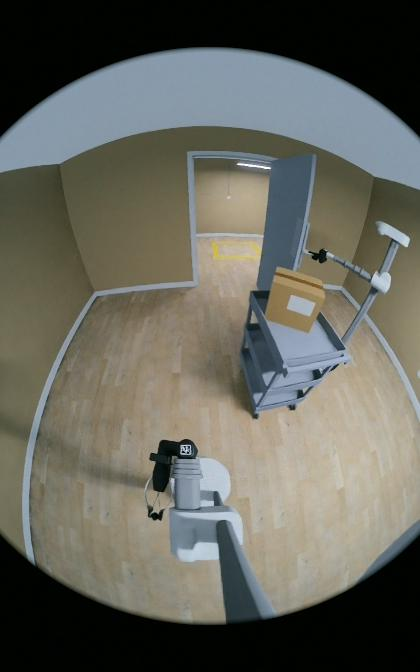

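move --blocking false --r2 '{"base":{"strafe_m":0.12,"translate_m":1.85},"joints":{"lift_m":0.35},"pace":"fast"}'

wait --seconds 7

move --blocking false --r2 '{"base":{"rotate_rad":-3.14}}'

wait --seconds 4 --cameras '["r2_head_camera","r2_head_left_camera","r1_head_left_camera"]'

Scene clock: 930.23 s.
move: r2 moving
r1: as last shown
r1.contact_limits: arm_m 0; translate_m 0.8
r2.base_odometry: x=-0.358 y=-1.909 heading=-2.136
r2.turned_by_wheels: +0.000
r2.turned_by_imu: +0.001
r2.base_tilt: forward=-0.7 right=+0.1
r2.lidar_m: 2.57 2.68 1.94 1.85 1.92 2.58 3.27 3.34 3.07 2.90 0.62 0.66
r2.base_status: translate_m moving; strafe_m moving
r2.joint_positions: lift_m=+0.627 arm_m=+0.000 wrist_yaw_rad=+2.997 wrist_pitch_rad=+0.006 wrist_roll_rad=+0.002 gripper_m=+0.001
r2.joint_status: lift_m moving
r2.measured_speeds: translate_m=+0.183 strafe_m=+0.013 rotate_rad=-0.005 lift_m=-0.243 arm_m=+0.000 wrist_yaw_rad=+0.000 wrist_pitch_rad=+0.000 wrist_roll_rad=+0.000
r2.motor_effort: lift_m=+12(17) arm_m=+7(7) wheel_0=+3(11) wheel_1=+9(11) wheel_2=-15(15)
r2.servo_current: wrist_yaw_rad=52(59) wrist_pitch_rad=46(52) wrist_roll_rad=46(59) gripper_m=72(72)
r2.hand_pose: x=-0.1021 y=+0.1280 z=+0.8037 quat_wxyz=(+0.072, -0.003, +0.001, +0.997)
r2.wrist_depth_mm: 142 145 - - - - - / 112 152 - - - - - / 120 152 - - - - - / 144 195 - - - - - / - - - - - - - / - - 189 193 182 - - / 1808 1618 1537 - - 1661 1661
pictures: none

Scene clock: 935.73 s.
earlier move: r2 done
r1.base_odometry: x=-2.583 y=+1.613 heading=+0.076
r1.turned_by_wheels: +0.000
r1.turned_by_imu: +0.000
r1.base_tilt: forward=-1.6 right=+1.2
r1.lidar_m: 0.67 1.50 0.53 0.56 4.30 4.21 1.97 1.47 1.45 1.55 1.60 1.29
r1.base_status: not commanded
r1.joint_positions: lift_m=+0.850 arm_m=+0.298 wrist_yaw_rad=+0.017 wrist_pitch_rad=+0.004 wrist_roll_rad=-0.001 gripper_m=-0.024
r1.joint_status: not commanded
r1.measured_speeds: all 0
r1.motor_effort: lift_m=+24(25) arm_m=-5(6) wheel_0=+15(16) wheel_1=+1(2) wheel_2=+10(10)
r1.servo_current: wrist_yaw_rad=91(124) wrist_pitch_rad=46(52) wrist_roll_rad=65(78) gripper_m=59(65)
r1.contact_limits: arm_m 0; translate_m 0.8
r1.hand_pose: x=+0.7589 y=-0.0825 z=+1.0266 quat_wxyz=(+1.000, -0.001, +0.002, +0.008)
r1.wrist_depth_mm: 168 192 218 167 459 - - / 163 192 224 167 455 - - / 165 198 224 166 452 - - / 163 192 223 166 449 - - / 163 191 222 172 449 - - / 166 190 184 172 445 - - / 167 158 220 166 148 - -
r2.base_odometry: x=-1.224 y=-3.494 heading=-2.136
r2.turned_by_wheels: +0.000
r2.turned_by_imu: +0.002
r2.base_tilt: forward=-0.7 right=+0.1
r2.lidar_m: 0.77 0.81 1.12 1.74 1.83 2.47 - 0.83 0.98 1.04 1.10 3.91
r2.base_status: done
r2.joint_positions: lift_m=+0.350 arm_m=+0.000 wrist_yaw_rad=+2.997 wrist_pitch_rad=+0.006 wrist_roll_rad=+0.002 gripper_m=+0.001
r2.joint_status: all done
r2.measured_speeds: all 0
r2.motor_effort: lift_m=+15(17) arm_m=+7(7) wheel_0=+1(11) wheel_1=+2(11) wheel_2=-3(17)
r2.servo_current: wrist_yaw_rad=46(65) wrist_pitch_rad=46(52) wrist_roll_rad=46(72) gripper_m=72(78)
r2.hand_pose: x=-0.1021 y=+0.1280 z=+0.5269 quat_wxyz=(+0.072, -0.003, +0.001, +0.997)
r2.wrist_depth_mm: 143 - - - - - - / 115 158 - - - - - / 122 151 - - - - - / 144 201 - - - - - / - - - - - - - / - 1708 189 193 182 1661 1576 / 1182 1118 - - - 1118 1160
wait: 5.50 of 7 s (r2 has come to rest)
pictures: none

Scene clock: 936.23 s.
move: r2 moving
r1: as last shown
r1.contact_limits: arm_m 0; translate_m 0.8
r2.base_odometry: x=-1.224 y=-3.494 heading=-2.387
r2.turned_by_wheels: -0.252
r2.turned_by_imu: -0.244
r2.base_tilt: forward=-0.7 right=+0.1
r2.lidar_m: 0.78 0.78 0.94 1.60 1.78 2.08 3.65 1.06 0.85 1.06 1.05 1.21
r2.base_status: rotate_rad moving
r2.joint_positions: lift_m=+0.350 arm_m=+0.000 wrist_yaw_rad=+2.997 wrist_pitch_rad=+0.006 wrist_roll_rad=+0.002 gripper_m=+0.001
r2.joint_status: not commanded
r2.measured_speeds: translate_m=-0.002 strafe_m=-0.001 rotate_rad=-0.981 lift_m=+0.000 arm_m=+0.000 wrist_yaw_rad=+0.000 wrist_pitch_rad=+0.000 wrist_roll_rad=+0.000
r2.motor_effort: lift_m=+15(15) arm_m=+7(7) wheel_0=+5(9) wheel_1=+9(10) wheel_2=+10(10)
r2.servo_current: wrist_yaw_rad=39(59) wrist_pitch_rad=46(52) wrist_roll_rad=52(59) gripper_m=65(72)
r2.hand_pose: x=-0.1021 y=+0.1280 z=+0.5269 quat_wxyz=(+0.072, -0.003, +0.001, +0.997)
r2.wrist_depth_mm: 143 - - - - - - / 115 158 - - - - - / 122 156 - - - - - / 144 202 - - - - - / - - - - - - - / 1661 1708 189 194 182 1618 1464 / 1229 1098 - - - 1118 1160
pictures: none

Scene clock: 938.60 s.
earlier move: r2 done
r1.base_odometry: x=-2.583 y=+1.613 heading=+0.076
r1.turned_by_wheels: +0.000
r1.turned_by_imu: +0.000
r1.base_tilt: forward=-1.6 right=+1.3
r1.lidar_m: 0.68 1.48 0.51 0.57 4.32 4.20 1.95 1.48 1.45 1.55 1.58 1.27
r1.base_status: not commanded
r1.joint_positions: lift_m=+0.850 arm_m=+0.298 wrist_yaw_rad=+0.017 wrist_pitch_rad=+0.004 wrist_roll_rad=-0.001 gripper_m=-0.024
r1.joint_status: not commanded
r1.measured_speeds: all 0
r1.motor_effort: lift_m=+24(24) arm_m=-6(6) wheel_0=+15(15) wheel_1=+1(2) wheel_2=+10(10)
r1.servo_current: wrist_yaw_rad=91(117) wrist_pitch_rad=39(52) wrist_roll_rad=59(65) gripper_m=52(59)
r1.contact_limits: arm_m 0; translate_m 0.8
r1.hand_pose: x=+0.7589 y=-0.0825 z=+1.0266 quat_wxyz=(+1.000, -0.001, +0.002, +0.008)
r1.wrist_depth_mm: 167 191 217 167 462 - - / 164 192 224 167 455 - - / 165 197 223 166 452 - - / 164 191 222 166 452 - - / 163 190 222 172 449 - - / 167 190 183 171 445 - - / 167 157 220 166 148 - -
r2.base_odometry: x=-1.224 y=-3.494 heading=+1.008
r2.turned_by_wheels: -2.888
r2.turned_by_imu: -2.810
r2.base_tilt: forward=-0.7 right=+0.1
r2.lidar_m: 5.02 0.86 1.00 1.06 1.10 3.92 0.77 0.81 1.17 1.76 1.84 2.52
r2.base_status: done
r2.joint_positions: lift_m=+0.350 arm_m=+0.000 wrist_yaw_rad=+2.997 wrist_pitch_rad=+0.006 wrist_roll_rad=+0.002 gripper_m=+0.001
r2.joint_status: not commanded
r2.measured_speeds: all 0
r2.motor_effort: lift_m=+15(15) arm_m=+7(7) wheel_0=+3(10) wheel_1=+4(12) wheel_2=+5(11)
r2.servo_current: wrist_yaw_rad=39(59) wrist_pitch_rad=46(52) wrist_roll_rad=46(59) gripper_m=65(72)
r2.hand_pose: x=-0.1021 y=+0.1280 z=+0.5268 quat_wxyz=(+0.072, -0.003, +0.001, +0.997)
r2.wrist_depth_mm: 143 - - - - - - / 115 158 - - - - - / 122 151 274 - - - - / 144 182 - - - - - / - - - - - - - / - - 183 193 182 1618 1576 / - 116 - - - 1138 1078
wait: 2.37 of 4 s (r2 has come to rest)
pictures: r1_head_left_camera, r2_head_camera, r2_head_left_camera
Images, in order (width x height): r1_head_left_camera 420x672, r2_head_camera 420x560, r2_head_left_camera 420x672.

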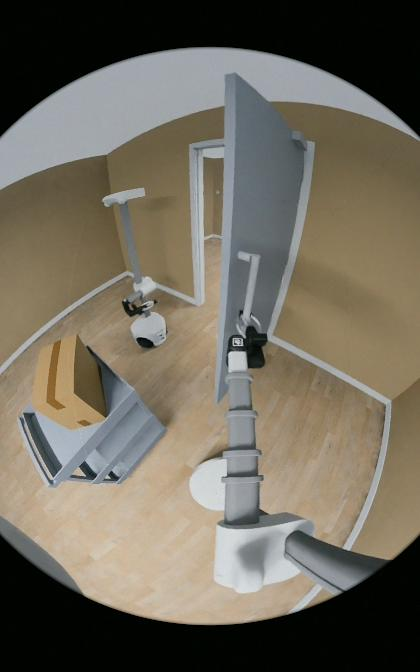

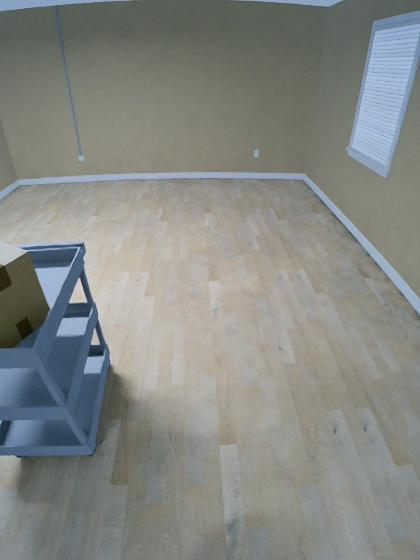

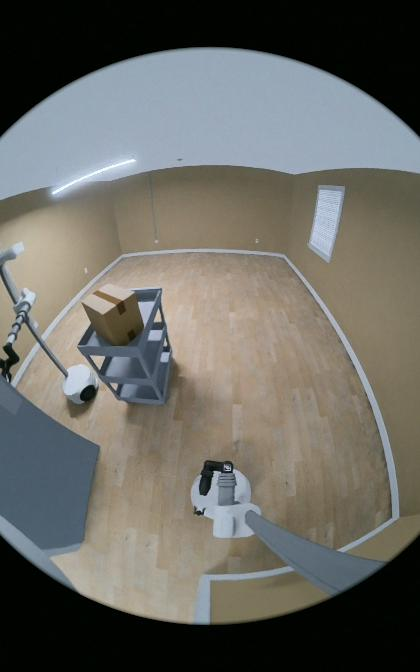

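move --blocking false --r2 '{"base":{"strafe_m":0.5}}'

wait --seconds 2.7

move --blocking false --r2 '{"joints":{"wrist_yaw_rad":0,"wrist_roll_rad":1.57,"gripper_m":0.13}}'

wait --seconds 2.5 --cameras '["r2_head_camera","r2_head_left_camera","r2_wrist_camera"]'

Scene clock: 947.20 s.
move: r2 moving
r1: as last shown
r1.contact_limits: arm_m 0; translate_m 0.8
r2.base_odometry: x=-1.255 y=-3.475 heading=+1.009
r2.turned_by_wheels: +0.000
r2.turned_by_imu: +0.001
r2.base_tilt: forward=-0.7 right=+0.1
r2.lidar_m: 5.01 0.86 0.98 1.01 1.08 3.89 0.77 0.81 1.12 1.78 1.86 2.58
r2.base_status: strafe_m moving
r2.joint_positions: lift_m=+0.350 arm_m=+0.000 wrist_yaw_rad=+2.997 wrist_pitch_rad=+0.006 wrist_roll_rad=+0.002 gripper_m=+0.001
r2.joint_status: not commanded
r2.measured_speeds: translate_m=-0.002 strafe_m=+0.140 rotate_rad=+0.011 lift_m=+0.000 arm_m=+0.000 wrist_yaw_rad=+0.000 wrist_pitch_rad=+0.000 wrist_roll_rad=+0.000
r2.motor_effort: lift_m=+15(15) arm_m=+7(7) wheel_0=-11(12) wheel_1=+11(12) wheel_2=+0(4)
r2.servo_current: wrist_yaw_rad=59(59) wrist_pitch_rad=52(52) wrist_roll_rad=46(52) gripper_m=65(72)
r2.hand_pose: x=-0.1021 y=+0.1280 z=+0.5268 quat_wxyz=(+0.072, -0.003, +0.001, +0.997)
r2.wrist_depth_mm: 142 - - - - - - / 114 158 - - - - - / 122 151 278 - - - - / 144 181 - - - - - / - - - - - - - / - - 183 193 182 1618 1430 / - 116 - - - 1118 1118
pictures: none

Scene clock: 949.70 s.
earlier move: r2 done
r1.base_odometry: x=-2.583 y=+1.613 heading=+0.076
r1.turned_by_wheels: +0.000
r1.turned_by_imu: +0.000
r1.base_tilt: forward=-1.6 right=+1.2
r1.lidar_m: 0.68 1.08 0.54 0.56 4.31 4.22 1.94 1.50 1.45 1.54 1.57 1.28
r1.base_status: not commanded
r1.joint_positions: lift_m=+0.850 arm_m=+0.298 wrist_yaw_rad=+0.017 wrist_pitch_rad=+0.004 wrist_roll_rad=-0.001 gripper_m=-0.024
r1.joint_status: not commanded
r1.measured_speeds: all 0
r1.motor_effort: lift_m=+24(24) arm_m=-6(6) wheel_0=+15(16) wheel_1=+1(1) wheel_2=+10(10)
r1.servo_current: wrist_yaw_rad=104(117) wrist_pitch_rad=46(52) wrist_roll_rad=52(65) gripper_m=52(65)
r1.contact_limits: arm_m 0; translate_m 0.8
r1.hand_pose: x=+0.7589 y=-0.0825 z=+1.0266 quat_wxyz=(+1.000, -0.001, +0.002, +0.008)
r1.wrist_depth_mm: 167 193 217 167 459 - - / 164 192 224 167 455 - - / 165 198 224 166 452 - - / 163 191 223 165 449 - - / 163 191 222 172 449 - - / 166 190 183 172 442 - - / 167 158 220 165 148 - -
r2.base_odometry: x=-1.647 y=-3.227 heading=+1.008
r2.turned_by_wheels: +0.000
r2.turned_by_imu: +0.000
r2.base_tilt: forward=-0.6 right=+0.1
r2.lidar_m: 0.68 0.72 0.60 0.55 0.58 0.82 3.83 0.86 1.15 2.24 2.37 3.25
r2.base_status: done
r2.joint_positions: lift_m=+0.350 arm_m=+0.000 wrist_yaw_rad=+2.997 wrist_pitch_rad=+0.006 wrist_roll_rad=+0.002 gripper_m=+0.001
r2.joint_status: not commanded
r2.measured_speeds: all 0
r2.motor_effort: lift_m=+15(15) arm_m=+7(7) wheel_0=-1(14) wheel_1=+2(12) wheel_2=+0(4)
r2.servo_current: wrist_yaw_rad=46(59) wrist_pitch_rad=46(52) wrist_roll_rad=52(59) gripper_m=59(72)
r2.hand_pose: x=-0.1021 y=+0.1280 z=+0.5268 quat_wxyz=(+0.072, -0.003, +0.001, +0.997)
r2.wrist_depth_mm: 142 - - - - - - / 115 158 - - - - - / 122 151 - - - - - / 144 201 - - - - - / 891 - - - - - - / 878 1708 189 193 182 - - / - 1098 - - - - -
wait: 2.50 of 2.7 s (r2 has come to rest)
pictures: none

Scene clock: 950.20 s.
move: r2 moving
r1: as last shown
r1.contact_limits: arm_m 0; translate_m 0.8
r2.base_odometry: x=-1.647 y=-3.227 heading=+1.008
r2.turned_by_wheels: +0.000
r2.turned_by_imu: +0.000
r2.base_tilt: forward=-0.7 right=+0.1
r2.lidar_m: 0.69 0.70 0.59 0.55 0.61 0.84 3.85 0.88 1.15 2.26 2.34 3.25
r2.base_status: not commanded
r2.joint_positions: lift_m=+0.350 arm_m=+0.000 wrist_yaw_rad=+2.437 wrist_pitch_rad=+0.006 wrist_roll_rad=+0.589 gripper_m=+0.020
r2.joint_status: wrist_yaw_rad moving; wrist_roll_rad moving; gripper_m moving
r2.measured_speeds: translate_m=+0.000 strafe_m=+0.000 rotate_rad=+0.000 lift_m=+0.000 arm_m=+0.000 wrist_yaw_rad=-1.740 wrist_pitch_rad=+0.000 wrist_roll_rad=+1.820
r2.motor_effort: lift_m=+15(15) arm_m=+7(7) wheel_0=-1(1) wheel_1=+2(2) wheel_2=+0(0)
r2.servo_current: wrist_yaw_rad=111(124) wrist_pitch_rad=39(52) wrist_roll_rad=104(117) gripper_m=98(98)
r2.hand_pose: x=+0.0078 y=+0.2535 z=+0.5268 quat_wxyz=(+0.331, +0.098, +0.274, +0.898)
r2.wrist_depth_mm: - - - - - 387 349 / - - - - - 399 375 / - - - - - - 394 / - - - - - - - / - - - - - - - / - - 192 196 182 - - / - - - - - - -
pictures: none

Scene clock: 952.00 s.
earlier move: r2 done
r1.base_odometry: x=-2.583 y=+1.613 heading=+0.076
r1.turned_by_wheels: +0.000
r1.turned_by_imu: +0.000
r1.base_tilt: forward=-1.6 right=+1.2
r1.lidar_m: 0.65 1.04 0.54 0.57 4.32 4.22 1.97 1.49 1.45 1.55 1.59 1.25
r1.base_status: not commanded
r1.joint_positions: lift_m=+0.850 arm_m=+0.298 wrist_yaw_rad=+0.017 wrist_pitch_rad=+0.004 wrist_roll_rad=-0.001 gripper_m=-0.024
r1.joint_status: not commanded
r1.measured_speeds: all 0
r1.motor_effort: lift_m=+24(24) arm_m=-5(6) wheel_0=+15(16) wheel_1=+1(1) wheel_2=+10(10)
r1.servo_current: wrist_yaw_rad=98(117) wrist_pitch_rad=46(52) wrist_roll_rad=52(65) gripper_m=52(59)
r1.contact_limits: arm_m 0; translate_m 0.8
r1.hand_pose: x=+0.7589 y=-0.0825 z=+1.0266 quat_wxyz=(+1.000, -0.001, +0.002, +0.008)
r1.wrist_depth_mm: 167 192 217 167 455 - - / 164 192 223 166 455 - - / 165 198 224 166 452 - - / 164 191 224 166 452 - - / 163 190 222 172 449 - - / 166 191 183 172 439 - - / 167 158 220 166 147 - -
r2.base_odometry: x=-1.647 y=-3.227 heading=+1.008
r2.turned_by_wheels: +0.000
r2.turned_by_imu: +0.000
r2.base_tilt: forward=-0.7 right=+0.0
r2.lidar_m: 0.70 0.70 0.60 0.55 0.58 0.84 3.84 0.87 1.16 2.26 2.38 3.24
r2.base_status: not commanded
r2.joint_positions: lift_m=+0.350 arm_m=+0.000 wrist_yaw_rad=+0.003 wrist_pitch_rad=+0.006 wrist_roll_rad=+1.568 gripper_m=+0.130
r2.joint_status: all done
r2.measured_speeds: all 0
r2.motor_effort: lift_m=+15(15) arm_m=+6(7) wheel_0=+0(1) wheel_1=+2(3) wheel_2=+0(0)
r2.servo_current: wrist_yaw_rad=46(130) wrist_pitch_rad=46(52) wrist_roll_rad=52(117) gripper_m=52(124)
r2.hand_pose: x=+0.4594 y=-0.0866 z=+0.5268 quat_wxyz=(+0.708, +0.706, +0.003, -0.001)
r2.wrist_depth_mm: - - - - - 1042 723 / - - - - - 1025 723 / - - - - - 1060 723 / - - - - - 1042 732 / - - - - - 1008 732 / 640 196 200 469 195 - 473 / 559 - - - - - 473
wait: 1.80 of 2.5 s (r2 has come to rest)
Images, in order (width x height): r2_head_camera 420x560, r2_head_left_camera 420x672, r2_wrist_camera 616x392.

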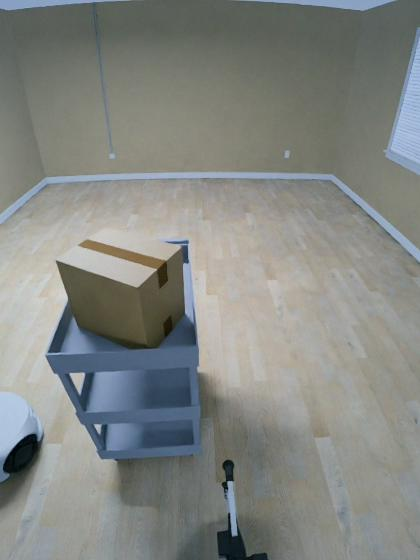

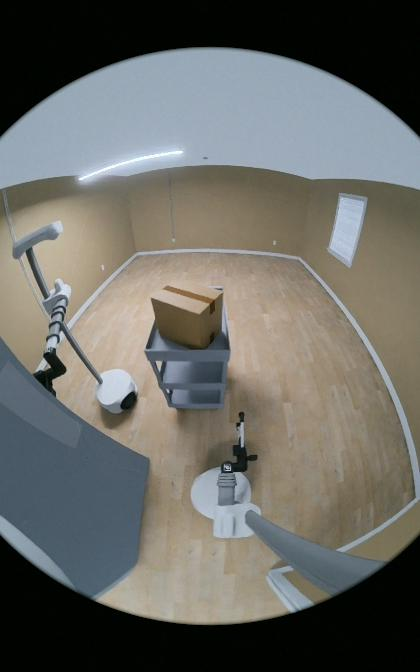

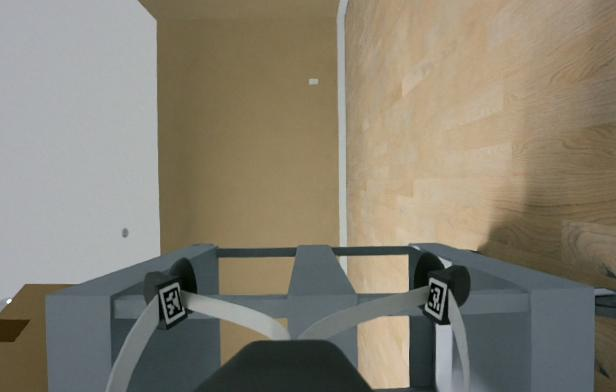

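move --blocking false --r2 '{"base":{"strafe_m":0.13,"translate_m":0.05},"joints":{"lift_m":0.33}}'

wait --seconds 1.5

move --blocking false --r2 '{"base":{"rotate_rad":0.35}}'

wait --seconds 2 --cameras '["r2_head_camera","r2_wrist_camera"]'

Scene clock: 991.63 s.
move: r2 moving
r1: as last shown
r1.contact_limits: arm_m 0; translate_m 0.8
r2.base_odometry: x=-1.666 y=-3.202 heading=+1.008
r2.turned_by_wheels: +0.000
r2.turned_by_imu: +0.000
r2.base_tilt: forward=-0.7 right=+0.1
r2.lidar_m: 0.67 0.68 0.58 0.53 0.56 0.80 3.84 0.88 1.14 2.27 2.38 3.27
r2.base_status: translate_m moving; strafe_m moving
r2.joint_positions: lift_m=+0.330 arm_m=+0.000 wrist_yaw_rad=+0.003 wrist_pitch_rad=+0.006 wrist_roll_rad=+1.568 gripper_m=+0.130
r2.joint_status: lift_m moving
r2.measured_speeds: translate_m=+0.045 strafe_m=+0.115 rotate_rad=-0.004 lift_m=-0.009 arm_m=+0.000 wrist_yaw_rad=+0.000 wrist_pitch_rad=+0.000 wrist_roll_rad=+0.000
r2.motor_effort: lift_m=+12(17) arm_m=+7(7) wheel_0=-6(11) wheel_1=+11(12) wheel_2=-8(9)
r2.servo_current: wrist_yaw_rad=52(59) wrist_pitch_rad=39(52) wrist_roll_rad=46(52) gripper_m=52(52)
r2.hand_pose: x=+0.4594 y=-0.0866 z=+0.5070 quat_wxyz=(+0.708, +0.706, +0.003, -0.001)
r2.wrist_depth_mm: - - - - 1921 991 683 / - - - - 1983 1008 691 / - - - - - 1008 699 / - - - - - 1025 699 / - - - - - 946 668 / - 189 195 462 190 466 462 / - - - - - - -
pictures: none

Scene clock: 992.90 s.
earlier move: r2 done
r1.base_odometry: x=-2.583 y=+1.613 heading=+0.076
r1.turned_by_wheels: +0.000
r1.turned_by_imu: +0.000
r1.base_tilt: forward=-1.6 right=+1.3
r1.lidar_m: 0.66 0.93 0.51 0.56 4.32 4.22 1.96 1.48 1.46 1.53 1.59 1.29
r1.base_status: not commanded
r1.joint_positions: lift_m=+0.850 arm_m=+0.298 wrist_yaw_rad=+0.017 wrist_pitch_rad=+0.004 wrist_roll_rad=-0.001 gripper_m=-0.024
r1.joint_status: not commanded
r1.measured_speeds: all 0
r1.on_its_own: wrist_yaw_rad is at rest, and its servo_current (111 mA) is outside its rest range (0 to 104 mA)
r1.motor_effort: lift_m=+24(24) arm_m=-5(6) wheel_0=+15(15) wheel_1=+1(2) wheel_2=+10(10)
r1.servo_current: wrist_yaw_rad=111(117) wrist_pitch_rad=46(52) wrist_roll_rad=39(65) gripper_m=59(65)
r1.contact_limits: arm_m 0; translate_m 0.8
r1.hand_pose: x=+0.7589 y=-0.0825 z=+1.0266 quat_wxyz=(+1.000, -0.001, +0.002, +0.008)
r1.wrist_depth_mm: 168 192 216 167 459 - - / 163 192 224 167 455 - - / 165 197 223 166 452 - - / 163 191 223 166 449 - - / 163 191 222 173 442 - - / 166 190 183 172 442 - - / 167 157 220 165 147 - -
r2.base_odometry: x=-1.730 y=-3.116 heading=+1.008
r2.turned_by_wheels: +0.000
r2.turned_by_imu: +0.000
r2.base_tilt: forward=-0.7 right=+0.1
r2.lidar_m: 0.63 0.63 0.44 0.42 0.47 0.64 3.88 0.96 1.19 2.37 2.51 3.45
r2.base_status: done
r2.joint_positions: lift_m=+0.330 arm_m=+0.000 wrist_yaw_rad=+0.003 wrist_pitch_rad=+0.006 wrist_roll_rad=+1.568 gripper_m=+0.130
r2.joint_status: all done
r2.measured_speeds: all 0
r2.motor_effort: lift_m=+14(17) arm_m=+7(7) wheel_0=-4(11) wheel_1=+3(12) wheel_2=-5(9)
r2.servo_current: wrist_yaw_rad=52(65) wrist_pitch_rad=39(52) wrist_roll_rad=46(59) gripper_m=52(59)
r2.hand_pose: x=+0.4594 y=-0.0866 z=+0.5069 quat_wxyz=(+0.708, +0.706, +0.003, -0.001)
r2.wrist_depth_mm: - - - - 1921 976 683 / - - - - 1983 991 699 / - - - - - 991 699 / - - - - - 1078 668 / - - - 421 - - - / - 186 218 415 195 - - / - - 1008 - - - -
wait: 1.27 of 1.5 s (r2 has come to rest)
pictures: none

Scene clock: 993.40 s.
move: r2 moving
r1.base_odometry: x=-2.583 y=+1.613 heading=+0.076
r1.turned_by_wheels: +0.000
r1.turned_by_imu: +0.000
r1.base_tilt: forward=-1.6 right=+1.3
r1.lidar_m: 0.68 0.87 0.54 0.57 4.32 4.22 1.97 1.48 1.44 1.54 1.61 1.26
r1.base_status: not commanded
r1.joint_positions: lift_m=+0.850 arm_m=+0.298 wrist_yaw_rad=+0.017 wrist_pitch_rad=+0.004 wrist_roll_rad=-0.001 gripper_m=-0.024
r1.joint_status: not commanded
r1.measured_speeds: all 0
r1.motor_effort: lift_m=+24(24) arm_m=-6(6) wheel_0=+15(15) wheel_1=+1(1) wheel_2=+10(10)
r1.servo_current: wrist_yaw_rad=104(111) wrist_pitch_rad=52(52) wrist_roll_rad=52(65) gripper_m=52(59)
r1.contact_limits: arm_m 0; translate_m 0.8
r1.hand_pose: x=+0.7589 y=-0.0825 z=+1.0266 quat_wxyz=(+1.000, -0.001, +0.002, +0.008)
r1.wrist_depth_mm: 168 192 216 167 459 - - / 164 192 223 167 455 - - / 165 198 222 166 452 - - / 163 191 223 166 445 - - / 163 191 222 172 442 - - / 165 190 184 171 445 - - / 167 157 220 165 148 - -
r2.base_odometry: x=-1.730 y=-3.116 heading=+1.246
r2.turned_by_wheels: +0.238
r2.turned_by_imu: +0.232
r2.base_tilt: forward=-0.6 right=+0.1
r2.lidar_m: 0.64 0.72 0.44 0.45 0.51 0.88 1.07 0.99 1.72 2.39 2.77 0.62
r2.base_status: rotate_rad moving
r2.joint_positions: lift_m=+0.330 arm_m=+0.000 wrist_yaw_rad=+0.003 wrist_pitch_rad=+0.006 wrist_roll_rad=+1.568 gripper_m=+0.130
r2.joint_status: not commanded
r2.measured_speeds: translate_m=+0.002 strafe_m=+0.000 rotate_rad=+0.699 lift_m=+0.000 arm_m=+0.000 wrist_yaw_rad=+0.000 wrist_pitch_rad=+0.000 wrist_roll_rad=+0.000
r2.motor_effort: lift_m=+14(14) arm_m=+6(7) wheel_0=-5(9) wheel_1=-5(10) wheel_2=-7(11)
r2.servo_current: wrist_yaw_rad=33(59) wrist_pitch_rad=46(52) wrist_roll_rad=46(52) gripper_m=52(52)
r2.hand_pose: x=+0.4593 y=-0.0867 z=+0.5069 quat_wxyz=(+0.708, +0.706, +0.003, -0.001)
r2.wrist_depth_mm: - - - - 1921 991 683 / - - - 382 1983 991 621 / - - - 387 - - - / - - - 399 - - - / - - - 413 - - - / - 189 218 421 213 - - / - 668 - - 1576 1182 -
pictures: none

Scene clock: 994.03 s.
earlier move: r2 done
r1.base_odometry: x=-2.583 y=+1.613 heading=+0.076
r1.turned_by_wheels: +0.000
r1.turned_by_imu: +0.000
r1.base_tilt: forward=-1.6 right=+1.3
r1.lidar_m: 0.68 0.85 0.54 0.57 4.31 4.22 1.96 1.48 1.46 1.54 1.60 1.28
r1.base_status: not commanded
r1.joint_positions: lift_m=+0.850 arm_m=+0.298 wrist_yaw_rad=+0.017 wrist_pitch_rad=+0.004 wrist_roll_rad=-0.001 gripper_m=-0.024
r1.joint_status: not commanded
r1.measured_speeds: all 0
r1.motor_effort: lift_m=+24(24) arm_m=-5(6) wheel_0=+15(15) wheel_1=+1(1) wheel_2=+10(10)
r1.servo_current: wrist_yaw_rad=98(111) wrist_pitch_rad=39(52) wrist_roll_rad=46(72) gripper_m=59(65)
r1.contact_limits: arm_m 0; translate_m 0.8
r1.hand_pose: x=+0.7589 y=-0.0825 z=+1.0266 quat_wxyz=(+1.000, -0.001, +0.002, +0.008)
r1.wrist_depth_mm: 167 192 216 167 462 - - / 163 193 223 167 455 - - / 166 197 224 166 455 - - / 163 191 223 166 452 - - / 163 191 222 172 442 - - / 167 190 185 171 442 - - / 167 157 219 165 147 - -
r2.base_odometry: x=-1.730 y=-3.116 heading=+1.357
r2.turned_by_wheels: +0.111
r2.turned_by_imu: +0.108
r2.base_tilt: forward=-0.6 right=+0.0
r2.lidar_m: 0.62 0.68 0.43 0.44 0.54 3.77 1.00 1.03 2.03 2.40 2.96 0.63
r2.base_status: done
r2.joint_positions: lift_m=+0.330 arm_m=+0.000 wrist_yaw_rad=+0.003 wrist_pitch_rad=+0.006 wrist_roll_rad=+1.568 gripper_m=+0.130
r2.joint_status: not commanded
r2.measured_speeds: all 0
r2.motor_effort: lift_m=+14(14) arm_m=+7(7) wheel_0=-3(9) wheel_1=-2(10) wheel_2=-5(11)
r2.servo_current: wrist_yaw_rad=39(59) wrist_pitch_rad=52(52) wrist_roll_rad=33(52) gripper_m=52(59)
r2.hand_pose: x=+0.4593 y=-0.0867 z=+0.5069 quat_wxyz=(+0.708, +0.706, +0.003, -0.001)
r2.wrist_depth_mm: - - - 349 1921 - - / - - - 364 - - - / - - - 382 - - - / - - - 402 - - - / - - - 421 - 715 - / - 191 217 436 213 488 455 / - - 477 - 477 931 661
wait: 0.63 of 2 s (r2 has come to rest)
Images, in order (width x height): r2_head_camera 420x560, r2_wrist_camera 616x392.

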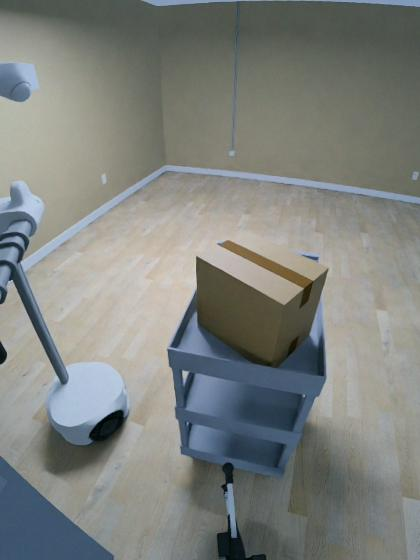

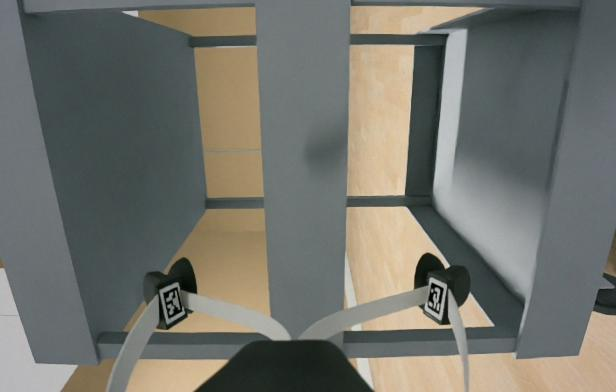

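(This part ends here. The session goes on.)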